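# Sort three grease guns into trays by grease amount

## Task

Find which of the three grease guns contains the most grease and which contains the least. Place the fullest one entirely inside the blue tray and the emptiest one entirely inside the red tray. Leave the middle one on the table top, touching neither tray and not sticking out past any table edge. All three guns must end up lying on their sides. Guns may be picked up and their parts moved, but every part must be back where it belongs at the end.

## Robot and tools

Robot: two seven-joint arms, left_arm and right_arm, each ending in a two-finger parallel gripper. Each arm also has a wrist camera: cam_left_wrist and cam_right_wrist. Two fixed cameras, cam_high and cam_low, stand on a post behind the arms. All four images are 896x504.

Frames: the scene frame has its origin at table-top height, midway between the nominal arm bases. +z is up, +x points out over the table, and left_arm sits on the +y side. Image left and right do not follow arm names. Actual bases: left_arm at (+0.054, +0.332, 0) m and right_arm at (-0.014, -0.351, 0) m, both turned only very slightly about z. Every hand pose, velocity and target an arm reports is in that arm's own base frame. The table and the fixed cameras use the scene frame. Reported hand positions can be a few cm off, worse at long reach.

Gripper geometry: the fingers point along the gripper's +z and close along its x. end_effector_position is the point midway between the pads; fingertips extend 15 mm past it. The housing starts 65 mm behind that point, is 146 mm long along the closing direction and 50 mm wide. A block on a post juts about 11 cm toward the gripper's -y, near the flange, and turns with the hand.

The row format, shared by execute_actions and move: 18 numbers, each between -1 and 1, always all 18 even if only one arm moves. First left_arm: dx, dy, dz, rx, ry, rz, gripper position, force_limit, speed. Then the same nine for right_arm. dx..rz are an offset, not a pose: measured along that arm's current Hand target axes, starting from the Hand target as it stood when the action or move began. 1.0 equals 0.6 m or 180 degrees; rx, ry, rz form one rotation vector. Sending the same offset again moves further. Six zeros re-requests the current Hand target. The gripper numbers are absolute settings: position +1 = fully open (108 mm), about -0.96 = pads meet, -1 = close until stopped (use this to grasp). force_limit runs from about 2.5 N per pad at -1 to about 32 N at +1 (actual grip varies). speed runs from 5 mm/s at -1 to 420 mm/s at +1. To keep a gripper unchanged, repeat its last three numbers; 0 is a real command. After the fingers stop, a new force or speed only applies if position also changes by at least 0.01.

execute_actions(actions, cameras): actions is a list of actions; each action is up to 15 rows, one per 1/30 s step, the last row held to fill 15 steps. Every row in an action counts from the action's start pose. An empty list returns images and full state. cameras: list of names, ["all"], or [].

move(target, speed, blend, blocking, cameras): target is one 18-number row or a list of up to 15 rows, every row offset from the same starting Hand targets. The hands travel straight lines, finishing together, at least 0.5 s and at most 10 s. speed is m/s (0.002 to 1, default 0.25), one value or one per target; turning is capped at twice that in rad/s. blend (m) rounds corners between listed targets; 0 stops at each. blocking=false returns after about 0.5 s while motion continues. Moves do not avoid obstacles; faster moves lag and overshoot more, and hit harder. The result adds a move: line, e.g. done, off_target, moving, held or fault, plus limits (paced = pose clipped, held = steps withheld). done means within 3 mm and 2 degrees; it does not tell you about contact.

wait(seconds 0 to 10): let time pass holding commands. stop(): brake a running move; fingers keep moving. zoom_image(camera, region [x0,y0,x1,y1] pixels, max 504x504): closer look at the newest image of that camera. clear_fault(arm): release a reported torque fault on left_arm or right_arm. finished_scene(scene): end the current scene by its number; irreversible. The goal must hold with the robot let go.

Results: per arm end_effector_position (m), end_effector_quat_wxyz, velocities (omitted when Joint velocities read within noise), Hand target (last commanded pose after clipping; next offsets start here), Tool commands, joint positions and torques, motor temperatures. Gripper: is_grasped 1 means an object stopped the fingers; 0 means moving, reached the set position, or pads touching. width_mm is pad gap; force_n is per-pad force. execute_actions results may list positions at some steps.

Control behaviour: each step the command is clipped to within 70 mm and 16 degrees of the measured hand, so one action may fall short; hands often settle a bit short of Hand target and another command (even zeros) is needed, or send the remaining gap. If an arm is blocked it keeps pushing; command its target back past the hand to release. Large wrist turns can swing the elbow. Joint ranges: shoulder -2.059..2.094, elbow -0.192..3.927, wrist pitch -1.693..3.142, others ±6.283 rad.

Avoid: dropping guns or parts, releasing anything while it moves, fast impacts, and hard pressing on the table or trays. Never let something fall off the table. Keep the arms apart; a clearance check blocks some approaches (a held ending) but not fingers closing onto the other arm, and pressing between arms can fail the task. Contact torque at a joint limit (waist 41.8, shoulder 42, upper arm roll, elbow and forearm roll 26.7, wrist pitch 14.4, wrist roll 15 N m; held weight counts) or a motor saturated for 1 s causes a TORQUE FAULT that needs clear_fault. Long loaded or stretched holds heat motors: MOTOR HOT appears at 65 °C and at 80 °C the arm brakes for 30 to 60 s or more. Loose objects may get nudged occasionally.

Each tool is called after "Request:" as name(argument=value, ...), one argument or row to a line, values as JSON.

## Session

Request:
execute_actions(
  actions=[],
)

Request:
zoom_image(
  camera="cam_high",
  region=[250, 180, 500, 360],
)

Request:
zoom_image(
  camera="cam_low",
  region=[190, 260, 410, 370],
)

Scene clock: 0.00 s.
left_arm: end_effector_position=(+0.0526, +0.2888, +0.2249) width_mm=0.00 is_grasped=0 force_n=0.00 end_effector_quat_wxyz=(-0.560, +0.746, +0.255, -0.257) | right_arm: end_effector_position=(+0.1297, +0.1326, +0.3831) width_mm=107.99 is_grasped=0 force_n=0.00 end_effector_quat_wxyz=(+0.657, -0.619, -0.318, +0.288)
Joint positions: left_arm=[0.949 -0.522 -0.445 0.225 1.112 1.36 1.638] | right_arm=[0.36 -0.315 -0.516 0.692 0.781 2.312 1.475]
Joint velocities: within noise
Joint torques (N m): no reading
Motor temperatures (°C): left_arm=[33 32 32 38 32 32 32] | right_arm=[32 34 34 33 32 38 33]
Hand target: left_arm +0.0526, +0.2888, +0.2249; -0.560, +0.746, +0.255, -0.257 | right_arm +0.1297, +0.1326, +0.3831; +0.657, -0.619, -0.318, +0.288
Tool commands: left_gripper/position=-0.964 left_gripper/force_limit=+1.0 left_gripper/speed=+1.0 right_gripper/position=+1.0 right_gripper/force_limit=+1.0 right_gripper/speed=+1.0

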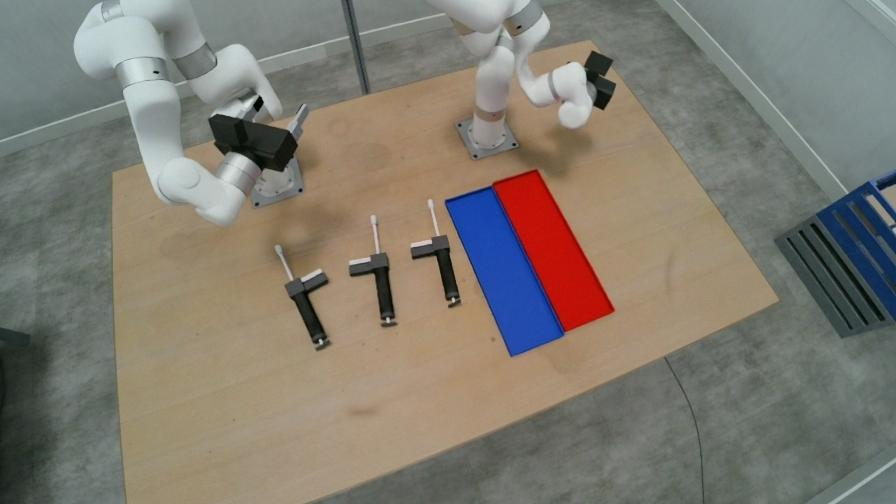

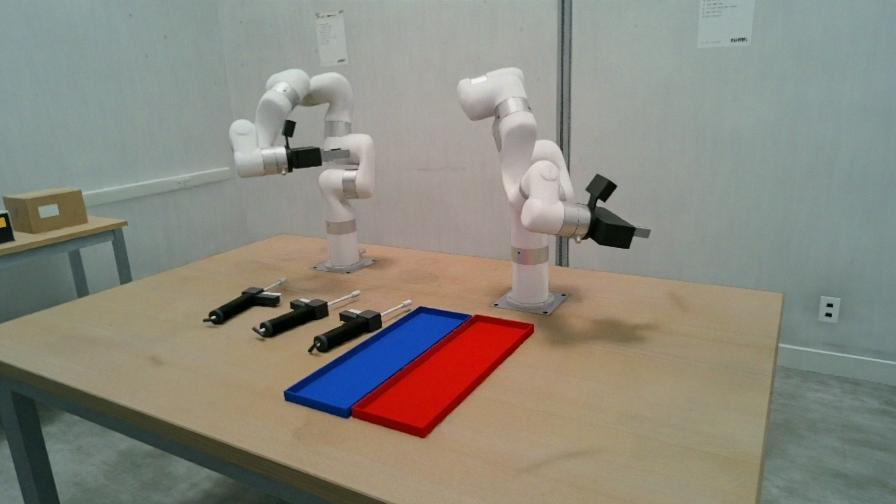

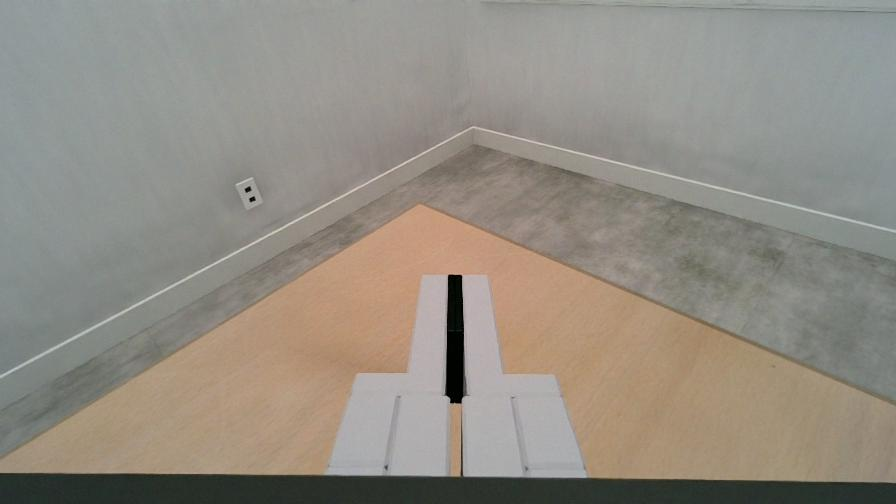

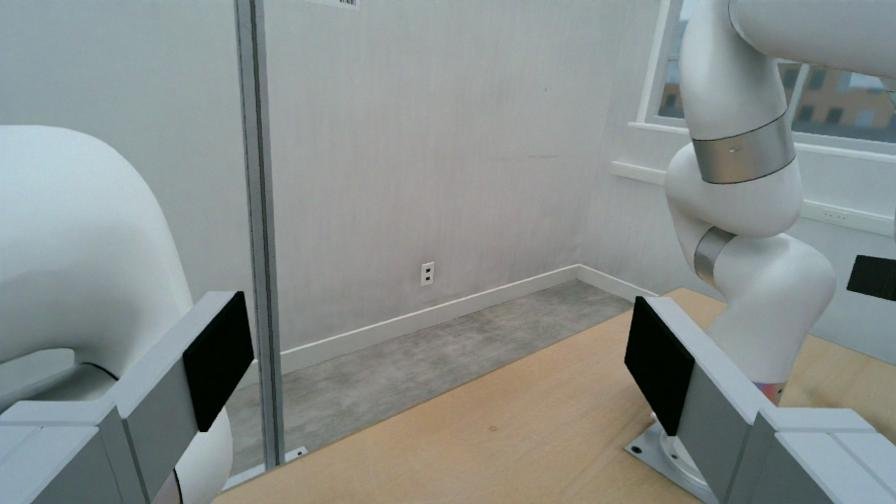

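Scaled by 2.016 from the camera's 896x504 image, which has a finer 1280x720 frame.

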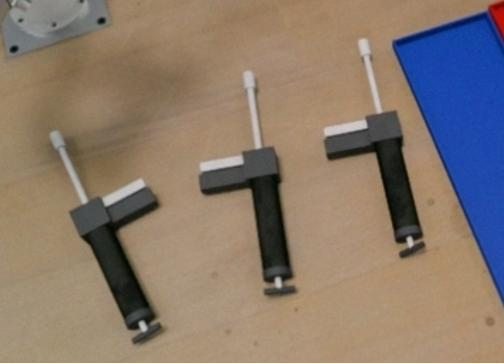

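Scaled by 2.291 from the camera's 896x504 image, which has a finer 1280x720 frame.

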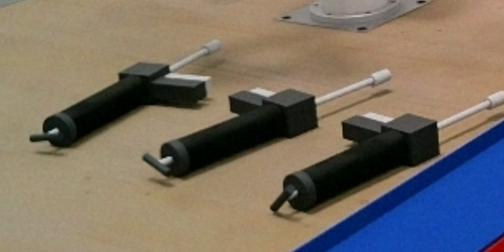

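Request:
move(
  target=[0.165,-0.047,-0.74,-0.177,0.477,0.584,0.3,0,0.5,-0.066,0.118,-0.546,-0.481,-0.188,-0.153,0.3,0,0.5],
  speed=0.6,
)

Request:
move(
  target=[0.617,0.033,0.1,0,0,0,0.3,0,0.5,0,0,0,0,0,0,0.3,0,0.5],
  speed=0.35,
  cameras=["all"],
)

Scene clock: 4.53 s.
left_arm: end_effector_position=(+0.4198, +0.0494, +0.3495) width_mm=69.50 is_grasped=0 force_n=0.00 end_effector_quat_wxyz=(+0.001, +0.707, -0.707, +0.000) | right_arm: end_effector_position=(+0.3597, -0.0999, +0.3000) width_mm=69.50 is_grasped=0 force_n=0.00 end_effector_quat_wxyz=(+0.000, +0.707, +0.707, -0.001)
Joint positions: left_arm=[0.044 -0.187 0.065 1.256 0.011 1.443 4.034] | right_arm=[0.385 -0.429 -0.541 0.963 -0.223 1.343 0.722]
Joint torques (N m): left_arm=[-0.73 -20.44 0.23 13.86 -0.74 -1.23 0.44] | right_arm=[-2.02 -10.6 5.26 25.73 -0.71 -2.54 -0.21]
Hand target: left_arm +0.4199, +0.0494, +0.3495; +0.001, +0.707, -0.707, +0.000 | right_arm +0.3597, -0.0999, +0.3000; +0.000, +0.707, +0.707, -0.001
Off the commanded pose: left_arm 0.000 m, 0 deg | right_arm 0.000 m, 0 deg.
move: done

Scene clock: 6.23 s.
left_arm: end_effector_position=(+0.4000, -0.3208, +0.2899) width_mm=69.50 is_grasped=0 force_n=0.00 end_effector_quat_wxyz=(+0.001, +0.707, -0.707, +0.000) | right_arm: end_effector_position=(+0.3597, -0.0999, +0.3000) width_mm=69.50 is_grasped=0 force_n=0.00 end_effector_quat_wxyz=(+0.000, +0.707, +0.707, -0.001)
Joint positions: left_arm=[-0.308 0.124 -0.393 1.423 0.048 1.309 3.216] | right_arm=[0.385 -0.429 -0.541 0.963 -0.223 1.343 0.722]
Joint torques (N m): left_arm=[-0.82 -27.78 -1.27 14.01 1.16 -1.25 -0.4] | right_arm=[-2.27 -10.83 5.71 25.92 -0.25 -2.6 -0.09]
Hand target: left_arm +0.4000, -0.3208, +0.2899; +0.001, +0.707, -0.707, +0.000 | right_arm +0.3597, -0.0999, +0.3000; +0.000, +0.707, +0.707, -0.001
Off the commanded pose: left_arm 0.000 m, 0 deg | right_arm 0.000 m, 0 deg.
move: done

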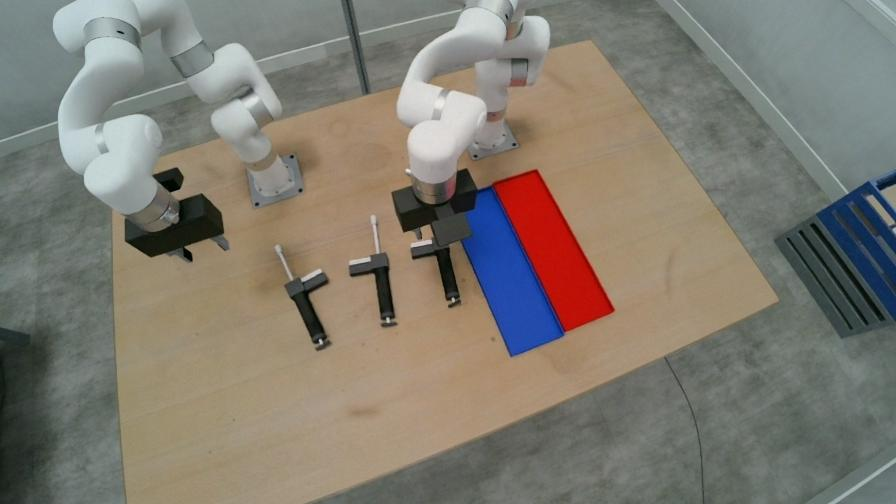

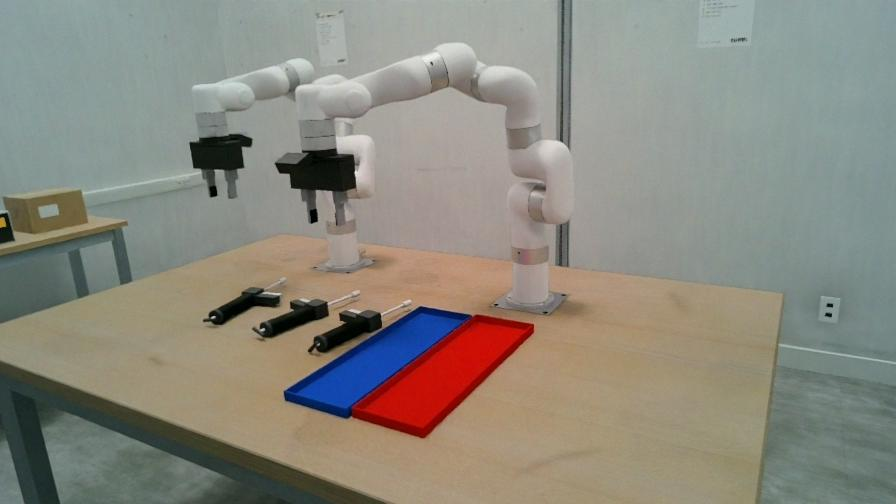

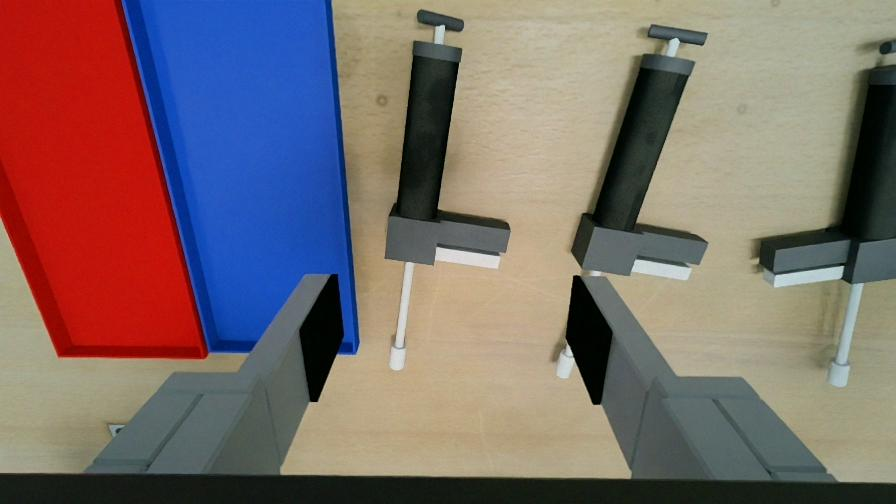

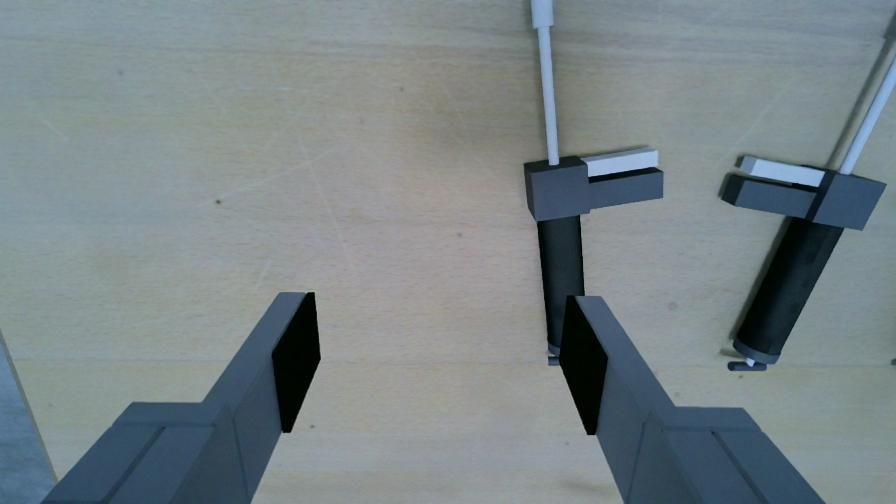

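Request:
move(
  target=[-0.017,-0.2,0.27,0,0,0.046,0,0,0.5,0,0,0,0,0,0,0.3,0,0.5],
  cameras=["cam_left_wrist"],
)

Scene clock: 8.57 s.
left_arm: end_effector_position=(+0.5199, -0.3108, +0.1279) width_mm=53.01 is_grasped=0 force_n=0.00 end_effector_quat_wxyz=(-0.001, -0.654, +0.756, +0.000) | right_arm: end_effector_position=(+0.3597, -0.0999, +0.3000) width_mm=69.50 is_grasped=0 force_n=0.00 end_effector_quat_wxyz=(+0.000, +0.707, +0.707, -0.001)
Joint positions: left_arm=[-0.285 0.571 -0.319 1.57 0.198 1.031 3.413] | right_arm=[0.385 -0.429 -0.541 0.963 -0.223 1.343 0.722]
Joint torques (N m): left_arm=[-0.85 -39.4 -2.99 13.31 1.28 -1.17 0.29] | right_arm=[-2.22 -11.04 6.09 26.13 0.2 -2.44 0.09]
Hand target: left_arm +0.5199, -0.3108, +0.1278; -0.001, -0.654, +0.756, +0.000 | right_arm +0.3597, -0.0999, +0.3000; +0.000, +0.707, +0.707, -0.001
Off the commanded pose: left_arm 0.000 m, 0 deg | right_arm 0.000 m, 0 deg.
move: done
Images, in order (width x height): cam_left_wrist 896x504.

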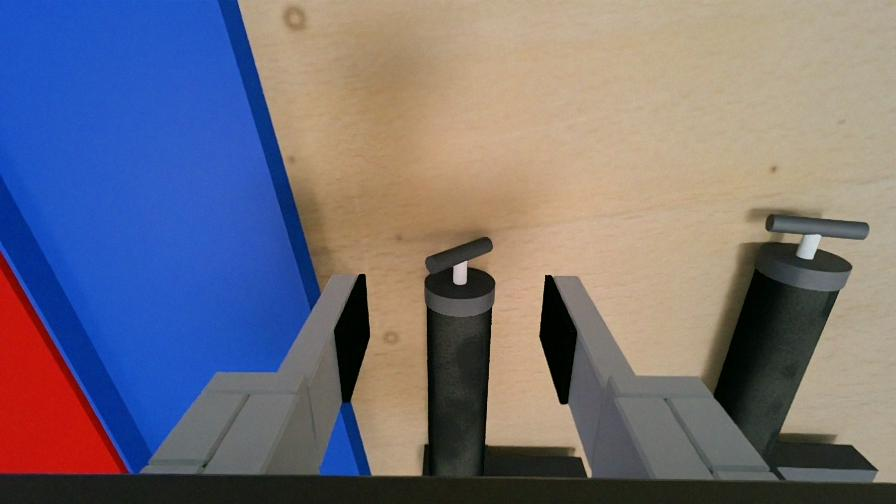

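Request:
move(
  target=[0.003,0.02,0.085,0,0,0,0,0,0.5,0,0,0,0,0,0,0.3,0,0.5],
  cameras=["cam_left_wrist"],
)

Scene clock: 10.13 s.
left_arm: end_effector_position=(+0.5078, -0.3110, +0.0769) width_mm=53.01 is_grasped=0 force_n=0.00 end_effector_quat_wxyz=(-0.001, -0.654, +0.756, +0.000) | right_arm: end_effector_position=(+0.3597, -0.0999, +0.3000) width_mm=69.50 is_grasped=0 force_n=0.00 end_effector_quat_wxyz=(+0.000, +0.707, +0.707, -0.001)
Joint positions: left_arm=[-0.293 0.608 -0.308 1.472 0.222 0.898 3.384] | right_arm=[0.385 -0.429 -0.541 0.963 -0.223 1.343 0.722]
Joint torques (N m): left_arm=[-0.66 -39.51 -3.21 12.12 1.22 -1.54 -0.31] | right_arm=[-1.92 -10.35 6.14 26.04 -0.04 -2.42 0.18]
Hand target: left_arm +0.5078, -0.3109, +0.0768; -0.001, -0.654, +0.756, +0.000 | right_arm +0.3597, -0.0999, +0.3000; +0.000, +0.707, +0.707, -0.001
Off the commanded pose: left_arm 0.000 m, 0 deg | right_arm 0.000 m, 0 deg.
move: done
Images, in order (width x height): cam_left_wrist 896x504.

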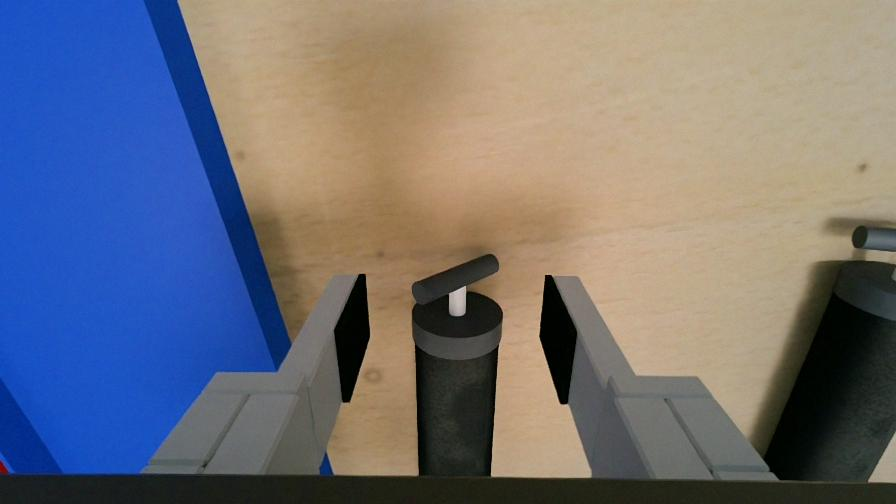

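Request:
move(
  target=[
    [0.004,0.017,0,0,0,0,0,0,0.5,0,0,0,0,0,0,0.3,0,0.5],
    [0.004,0.017,0.0867,0,0,0,0,0,0.5,0,0,0,0,0,0,0.3,0,0.5],
    [0.004,0.017,0.0867,0,0,0,-1,0,-0.3,0,0,0,0,0,0,0.3,0,0.5],
  ],
  cameras=["cam_left_wrist","cam_low"],
)

Scene clock: 12.87 s.
left_arm: end_effector_position=(+0.4973, -0.3119, +0.0248) width_mm=8.19 is_grasped=1 force_n=32.93 end_effector_quat_wxyz=(-0.001, -0.654, +0.756, +0.000) | right_arm: end_effector_position=(+0.3597, -0.0999, +0.3000) width_mm=69.50 is_grasped=0 force_n=0.00 end_effector_quat_wxyz=(+0.000, +0.707, +0.707, -0.001)
Joint positions: left_arm=[-0.309 0.675 -0.289 1.414 0.255 0.777 3.35] | right_arm=[0.385 -0.429 -0.541 0.963 -0.223 1.343 0.722]
Joint torques (N m): left_arm=[1.12 -41.71 -3.42 11.24 -0.03 -1.27 -0.25] | right_arm=[-1.88 -10.98 5.97 26.05 -0.05 -2.44 0.04]
Hand target: left_arm +0.4973, -0.3119, +0.0248; -0.001, -0.654, +0.756, +0.000 | right_arm +0.3597, -0.0999, +0.3000; +0.000, +0.707, +0.707, -0.001
Off the commanded pose: left_arm 0.000 m, 0 deg | right_arm 0.000 m, 0 deg.
move: done
Images, in order (width x height): cam_low 896x504, cam_left_wrist 896x504.

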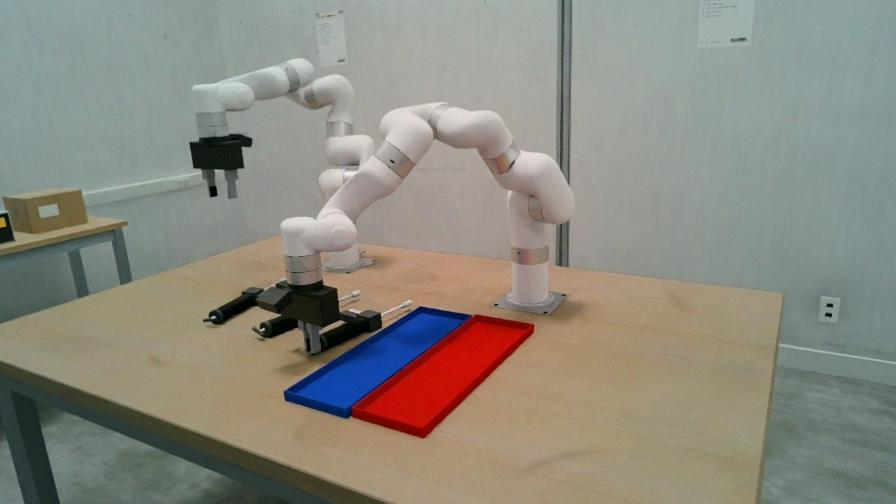

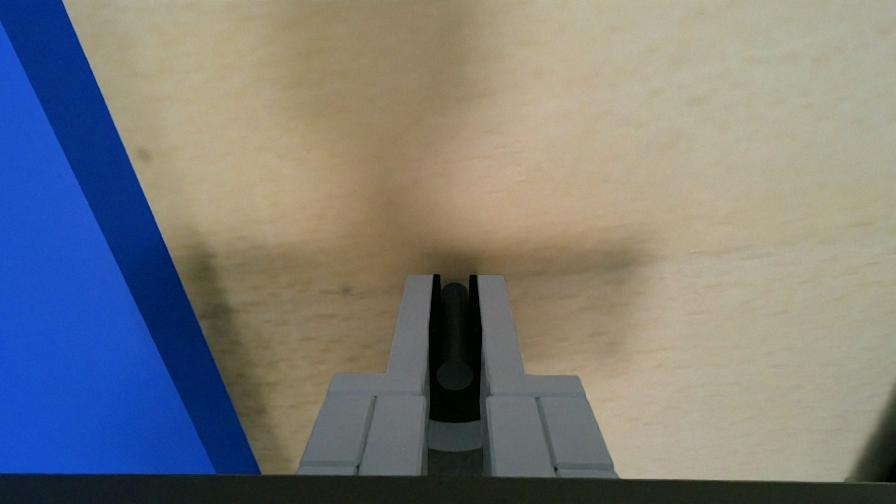

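Request:
move(
  target=[0,-0.067,0,0,0,0,-1,0,-0.3,0,0,0,0,0,0,0.3,0,0.5],
  speed=0.06,
  cameras=["cam_left_wrist","cam_high"],
)

Request:
zoom_image(
  camera="cam_high",
  region=[350, 180, 550, 340],
)

Scene clock: 14.43 s.
left_arm: end_effector_position=(+0.5371, -0.3177, +0.0248) width_mm=8.19 is_grasped=1 force_n=32.95 end_effector_quat_wxyz=(-0.001, -0.654, +0.756, +0.000) | right_arm: end_effector_position=(+0.3597, -0.0999, +0.3000) width_mm=69.50 is_grasped=0 force_n=0.00 end_effector_quat_wxyz=(+0.000, +0.707, +0.707, -0.001)
Joint positions: left_arm=[-0.317 0.786 -0.277 1.613 0.255 0.863 3.388] | right_arm=[0.385 -0.429 -0.541 0.963 -0.223 1.343 0.722]
Joint torques (N m): left_arm=[-0.05 -39.7 -2.6 11.96 -0.34 -1.49 0.33] | right_arm=[-2.32 -11.02 6.31 26.18 -0.18 -2.36 0.07]
Hand target: left_arm +0.5371, -0.3177, +0.0248; -0.001, -0.654, +0.756, +0.000 | right_arm +0.3597, -0.0999, +0.3000; +0.000, +0.707, +0.707, -0.001
Off the commanded pose: left_arm 0.000 m, 0 deg | right_arm 0.000 m, 0 deg.
move: done
Images, in order (width x height): cam_high 896x504, cam_left_wrist 896x504.

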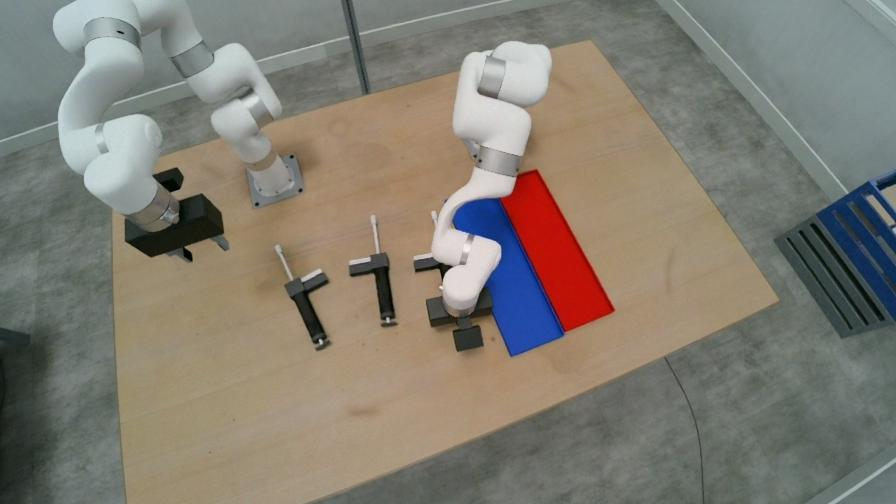

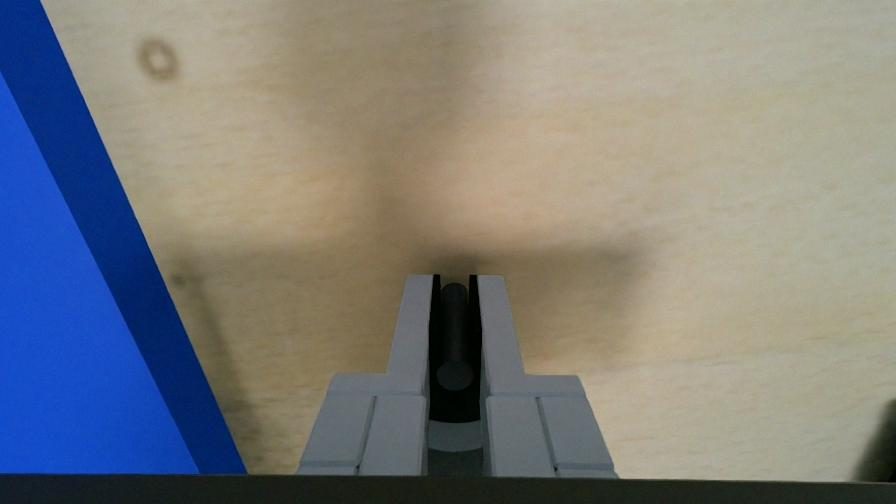

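Scaled by 2.520 from the camera's 896x504 image, which has a finer 1280x720 frame.

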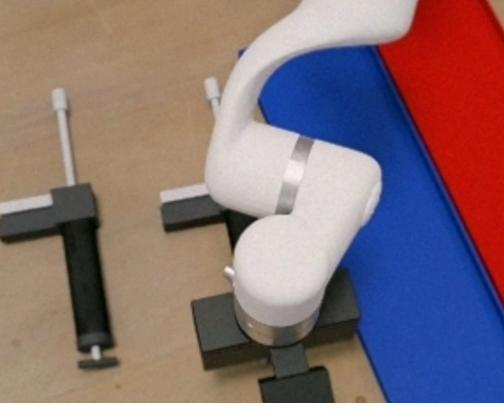

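Request:
move(
  target=[
    [0,0,0,0,0,0,-1,0,-0.3,0.3,-0.02,0.283,0,0,0.046,0.3,0,0.5],
    [0,0,0,0,0,0,-1,0,-0.3,0.833,-0.02,0.283,0,0,0.046,0.3,0,0.5],
  ],
  speed=0.35,
  blend=[0.05,0],
  cameras=["cam_high","cam_low","cam_right_wrist"],
)

Scene clock: 19.83 s.
left_arm: end_effector_position=(+0.5371, -0.3177, +0.0248) width_mm=8.19 is_grasped=1 force_n=32.95 end_effector_quat_wxyz=(-0.001, -0.654, +0.756, +0.000) | right_arm: end_effector_position=(+0.3475, +0.3997, +0.1298) width_mm=69.51 is_grasped=0 force_n=0.00 end_effector_quat_wxyz=(+0.000, +0.756, +0.654, -0.001)
Joint positions: left_arm=[-0.317 0.786 -0.277 1.613 0.255 0.863 3.388] | right_arm=[0.867 0.304 -0.013 1.202 0.005 0.899 1.781]
Joint torques (N m): left_arm=[1.16 -39.21 -2.55 11.95 -0.12 -1.59 0.32] | right_arm=[2.4 -29.79 0.52 27.01 -0.53 -1.99 0.35]
Hand target: left_arm +0.5371, -0.3177, +0.0248; -0.001, -0.654, +0.756, +0.000 | right_arm +0.3475, +0.3997, +0.1298; +0.000, +0.756, +0.654, -0.001
Off the commanded pose: left_arm 0.000 m, 0 deg | right_arm 0.000 m, 0 deg.
move: done
Images, in order (width x height): cam_high 896x504, cam_low 896x504, cam_right_wrist 896x504.

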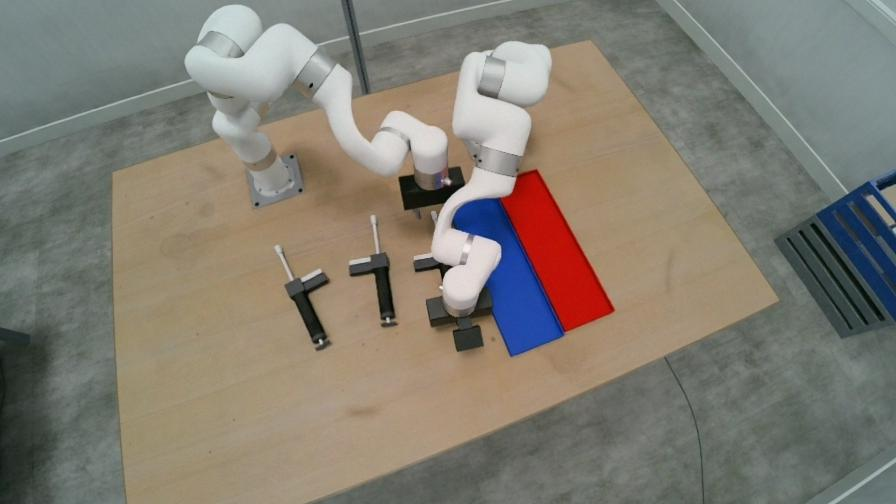

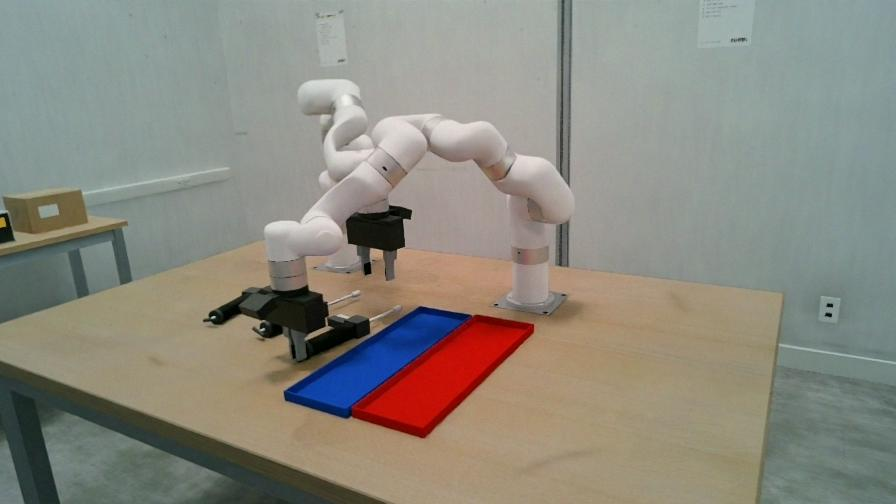

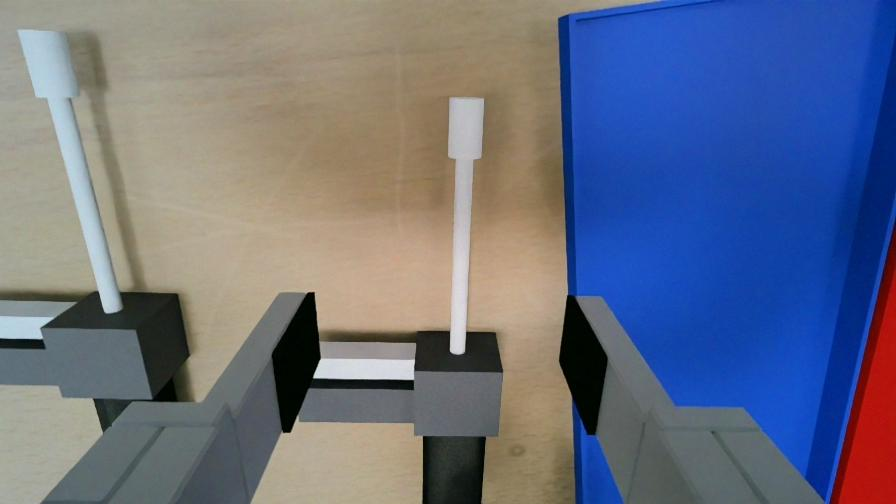

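Request:
move(
  target=[
    [0,0,0,0,0,0,-1,0,-0.3,0.015,0,0,0,0,0,-0.3,1,0.3],
    [0,0,0,0,0,0,-1,0,-0.3,0.015,0,0.1667,0,0,0,-0.3,1,0.3],
    [0,0,0,0,0,0,-1,0,-0.3,0.015,0,0.1667,0,0,0,-1,1,-0.3],
  ],
  cameras=["cam_low","cam_right_wrist"],
)

Scene clock: 22.57 s.
left_arm: end_effector_position=(+0.5371, -0.3177, +0.0248) width_mm=8.19 is_grasped=1 force_n=32.95 end_effector_quat_wxyz=(-0.001, -0.654, +0.756, +0.000) | right_arm: end_effector_position=(+0.3488, +0.4086, +0.0298) width_mm=6.53 is_grasped=1 force_n=50.60 end_effector_quat_wxyz=(+0.000, +0.756, +0.654, -0.001)
Joint positions: left_arm=[-0.317 0.786 -0.277 1.613 0.255 0.863 3.388] | right_arm=[0.873 0.506 -0.009 1.177 0.008 0.672 1.789]
Joint torques (N m): left_arm=[0.85 -40.31 -2.76 11.26 -0.06 -1.54 0.31] | right_arm=[-0.95 -32.91 0.02 22.63 -0.22 -1.9 -0.13]
Hand target: left_arm +0.5371, -0.3177, +0.0248; -0.001, -0.654, +0.756, +0.000 | right_arm +0.3487, +0.4086, +0.0298; +0.000, +0.756, +0.654, -0.001
Off the commanded pose: left_arm 0.000 m, 0 deg | right_arm 0.000 m, 0 deg.
move: done
Images, in order (width x height): cam_low 896x504, cam_right_wrist 896x504.

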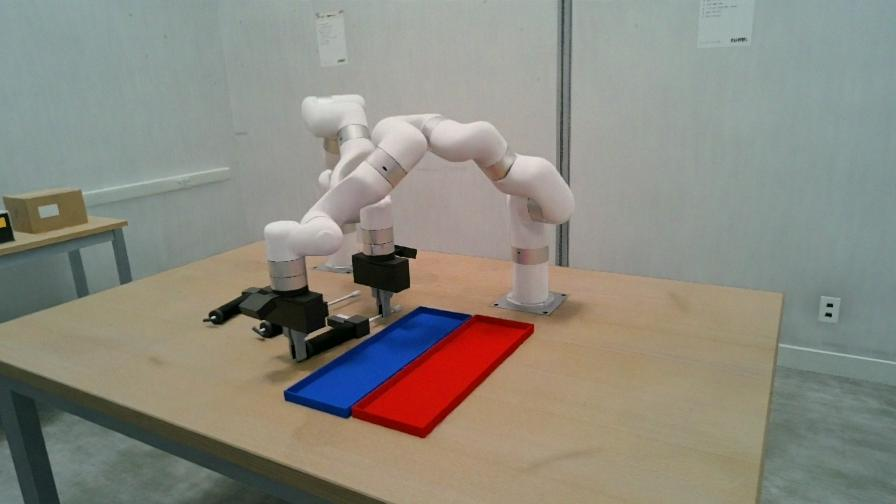

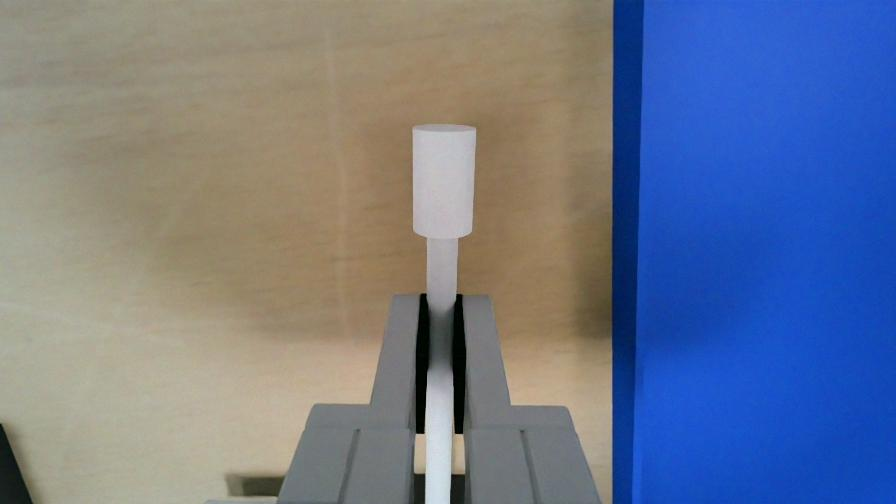

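Request:
move(
  target=[0,-0.05,0,0,0,0,-1,0,-0.3,0,0,0,0,0,0,-1,1,-0.3],
  speed=0.06,
  cameras=["cam_left_wrist","cam_right_wrist"],
)

Scene clock: 23.87 s.
left_arm: end_effector_position=(+0.5668, -0.3220, +0.0248) width_mm=8.19 is_grasped=1 force_n=32.94 end_effector_quat_wxyz=(-0.001, -0.654, +0.756, +0.000) | right_arm: end_effector_position=(+0.3488, +0.4086, +0.0298) width_mm=6.53 is_grasped=1 force_n=50.60 end_effector_quat_wxyz=(+0.000, +0.756, +0.654, -0.001)
Joint positions: left_arm=[-0.327 0.881 -0.268 1.786 0.254 0.939 3.419] | right_arm=[0.873 0.506 -0.009 1.176 0.007 0.672 1.789]
Joint torques (N m): left_arm=[0.36 -38.85 -2.09 11.8 -0.02 -1.73 0.28] | right_arm=[1.55 -32.51 0.58 21.9 -0.05 -1.94 0.28]
Hand target: left_arm +0.5668, -0.3220, +0.0248; -0.001, -0.654, +0.756, +0.000 | right_arm +0.3487, +0.4086, +0.0298; +0.000, +0.756, +0.654, -0.001
Off the commanded pose: left_arm 0.000 m, 0 deg | right_arm 0.000 m, 0 deg.
move: done
Images, in order (width x height): cam_left_wrist 896x504, cam_right_wrist 896x504.

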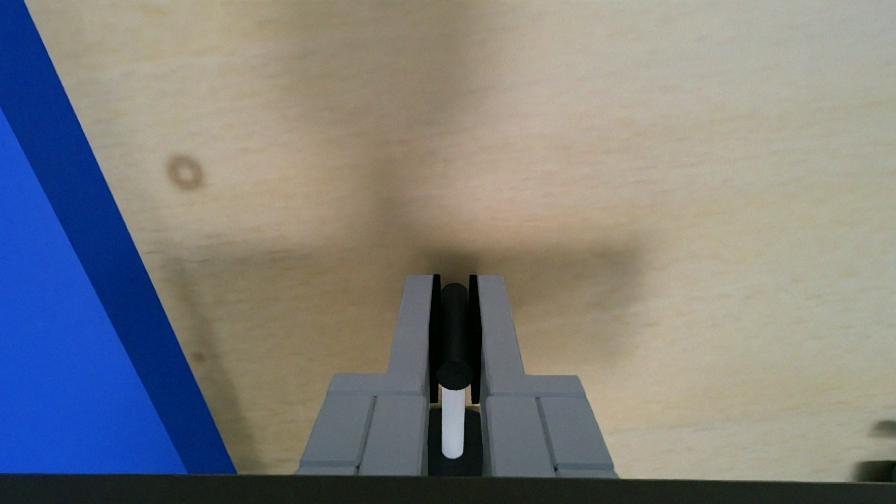

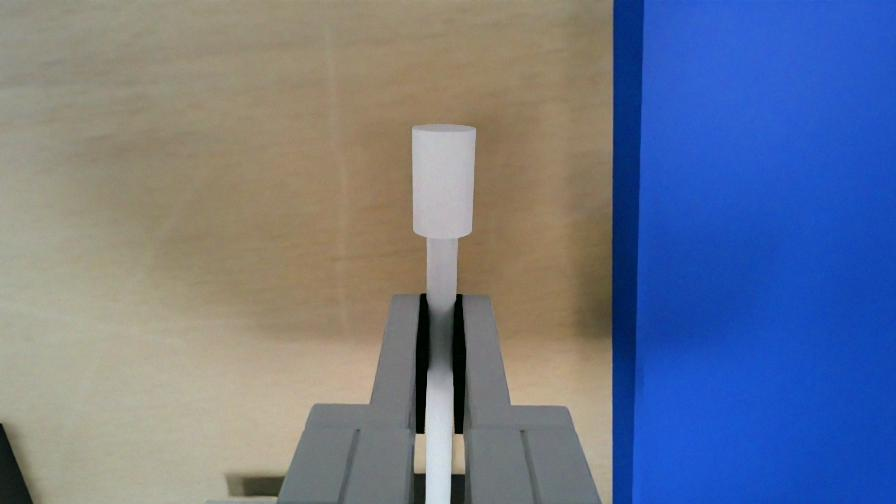

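Request:
move(
  target=[0,-0.05,0,0,0,0,-1,0,-0.3,0,0,0,0,0,0,-1,1,-0.3],
  speed=0.06,
  cameras=["cam_left_wrist","cam_right_wrist"],
)

Scene clock: 25.17 s.
left_arm: end_effector_position=(+0.5963, -0.3264, +0.0247) width_mm=8.19 is_grasped=1 force_n=32.92 end_effector_quat_wxyz=(-0.001, -0.654, +0.756, +0.000) | right_arm: end_effector_position=(+0.3489, +0.4085, +0.0298) width_mm=6.53 is_grasped=1 force_n=50.60 end_effector_quat_wxyz=(+0.000, +0.756, +0.654, -0.001)
Joint positions: left_arm=[-0.344 0.994 -0.259 1.995 0.251 1.031 3.453] | right_arm=[0.873 0.506 -0.009 1.177 0.007 0.672 1.789]
Joint torques (N m): left_arm=[8 -41.36 3.09 16.72 3.65 -5.47 0.31] | right_arm=[16.78 -32.26 15.46 14.63 2.87 1.57 0.29]
Hand target: left_arm +0.5965, -0.3263, +0.0248; -0.001, -0.654, +0.756, +0.000 | right_arm +0.3487, +0.4086, +0.0298; +0.000, +0.756, +0.654, -0.001
Off the commanded pose: left_arm 0.000 m, 0 deg | right_arm 0.000 m, 0 deg.
move: done
Images, in order (width x height): cam_left_wrist 896x504, cam_right_wrist 896x504.

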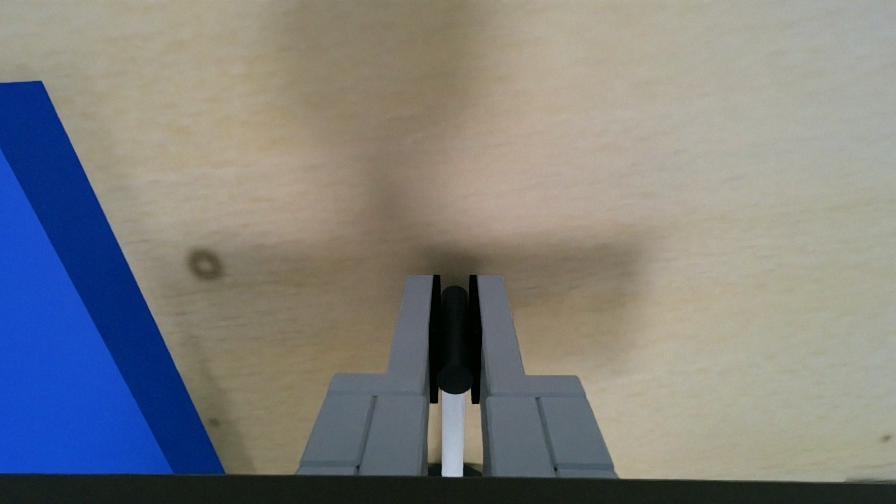

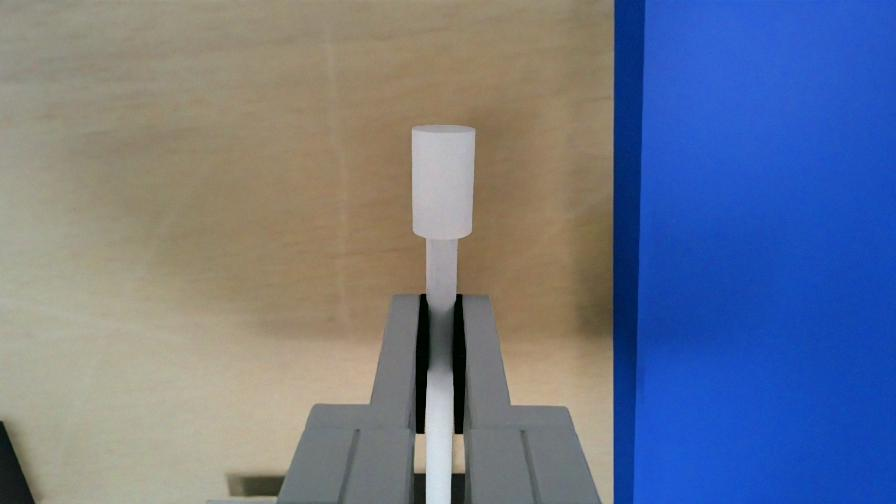

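Request:
move(
  target=[
    [0,0.1,0,0,0,0,-1,0,-0.3,0,0,0,0,0,0,-1,1,-0.3],
    [0,0.1,0,0,0,0,0,0,0.3,0,0,0,0,0,0,-0.3,1,0.3],
    [0,0.1,-0.1,0,0,0,0,0,0.3,0,0,-0.1667,0,0,0,-0.3,1,0.3],
  ],
  speed=[0.08,0.2,0.25],
  cameras=["cam_left_wrist","cam_right_wrist"],
)

Request:
move(
  target=[0.318,0.043,0,0,0,0.015,0,0,0.3,-0.315,0,0,0,0,0.015,-0.3,1,0.3],
  speed=0.3,
  cameras=["cam_left_wrist","cam_right_wrist"],
)

Scene clock: 30.80 s.
left_arm: end_effector_position=(+0.5371, -0.3176, +0.0848) width_mm=53.00 is_grasped=0 force_n=0.00 end_effector_quat_wxyz=(-0.001, -0.654, +0.756, +0.000) | right_arm: end_effector_position=(+0.3488, +0.4086, +0.1297) width_mm=36.49 is_grasped=0 force_n=0.00 end_effector_quat_wxyz=(+0.000, +0.756, +0.654, -0.001)
Joint positions: left_arm=[-0.305 0.69 -0.299 1.635 0.226 0.979 3.406] | right_arm=[0.874 0.327 -0.011 1.235 0.005 0.909 1.791]
Joint torques (N m): left_arm=[1.28 -45.84 -4.04 13.02 -0.69 -1.25 0.35] | right_arm=[1.97 -32.42 -0.79 27.09 -0.7 -1.87 0.3]
Hand target: left_arm +0.5371, -0.3176, +0.0848; -0.001, -0.654, +0.756, +0.000 | right_arm +0.3488, +0.4086, +0.1298; +0.000, +0.756, +0.654, -0.001
Off the commanded pose: left_arm 0.000 m, 0 deg | right_arm 0.000 m, 0 deg.
move: done
Images, in order (width x height): cam_left_wrist 896x504, cam_right_wrist 896x504.

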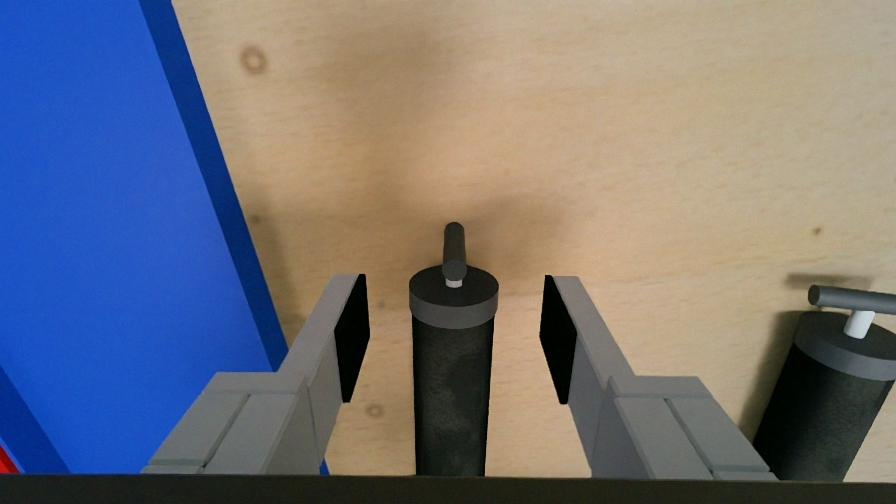

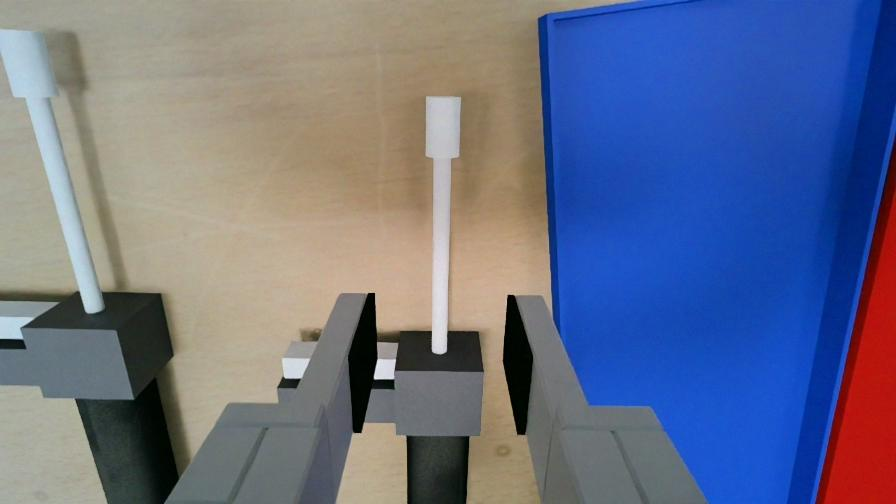

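Scene clock: 32.20 s.
left_arm: end_effector_position=(+0.4841, -0.5027, +0.0850) width_mm=53.00 is_grasped=0 force_n=0.00 end_effector_quat_wxyz=(-0.001, -0.636, +0.772, +0.000) | right_arm: end_effector_position=(+0.3216, +0.2216, +0.1300) width_mm=36.49 is_grasped=0 force_n=0.00 end_effector_quat_wxyz=(+0.000, +0.771, +0.636, -0.001)
Joint positions: left_arm=[-0.646 1.017 -0.322 2.206 0.289 1.226 3.199] | right_arm=[0.736 -0.121 -0.132 0.67 -0.022 0.791 1.598]
Joint torques (N m): left_arm=[-0.58 -48.93 -3.48 13.41 -0.57 -1.21 0.36] | right_arm=[-2.25 -19.32 0.09 23.48 -0.62 -1.93 -0.32]
Hand target: left_arm +0.4841, -0.5027, +0.0850; -0.001, -0.636, +0.772, +0.000 | right_arm +0.3216, +0.2216, +0.1300; +0.000, +0.772, +0.636, -0.001
Off the commanded pose: left_arm 0.000 m, 0 deg | right_arm 0.000 m, 0 deg.
move: done
Images, in order (width x height): cam_left_wrist 896x504, cam_right_wrist 896x504.

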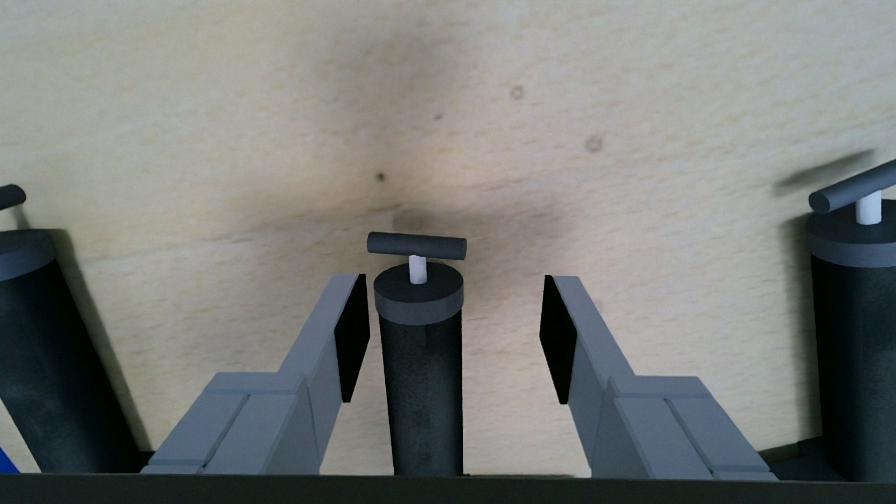

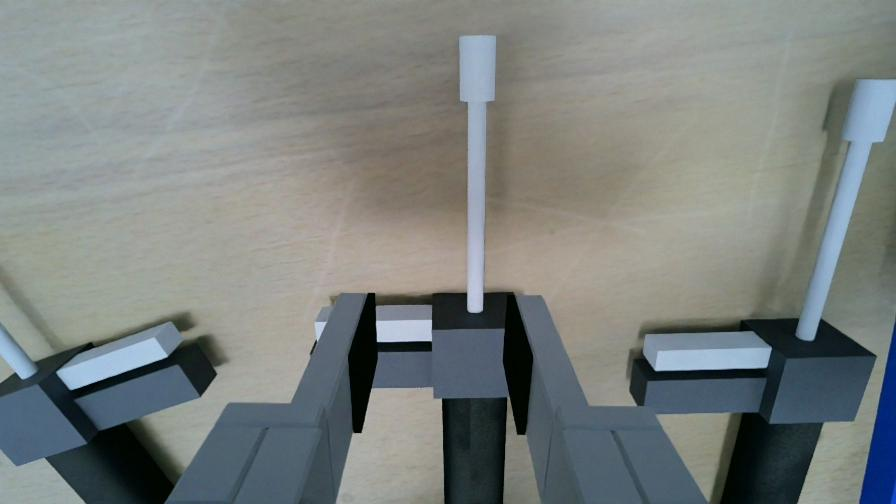

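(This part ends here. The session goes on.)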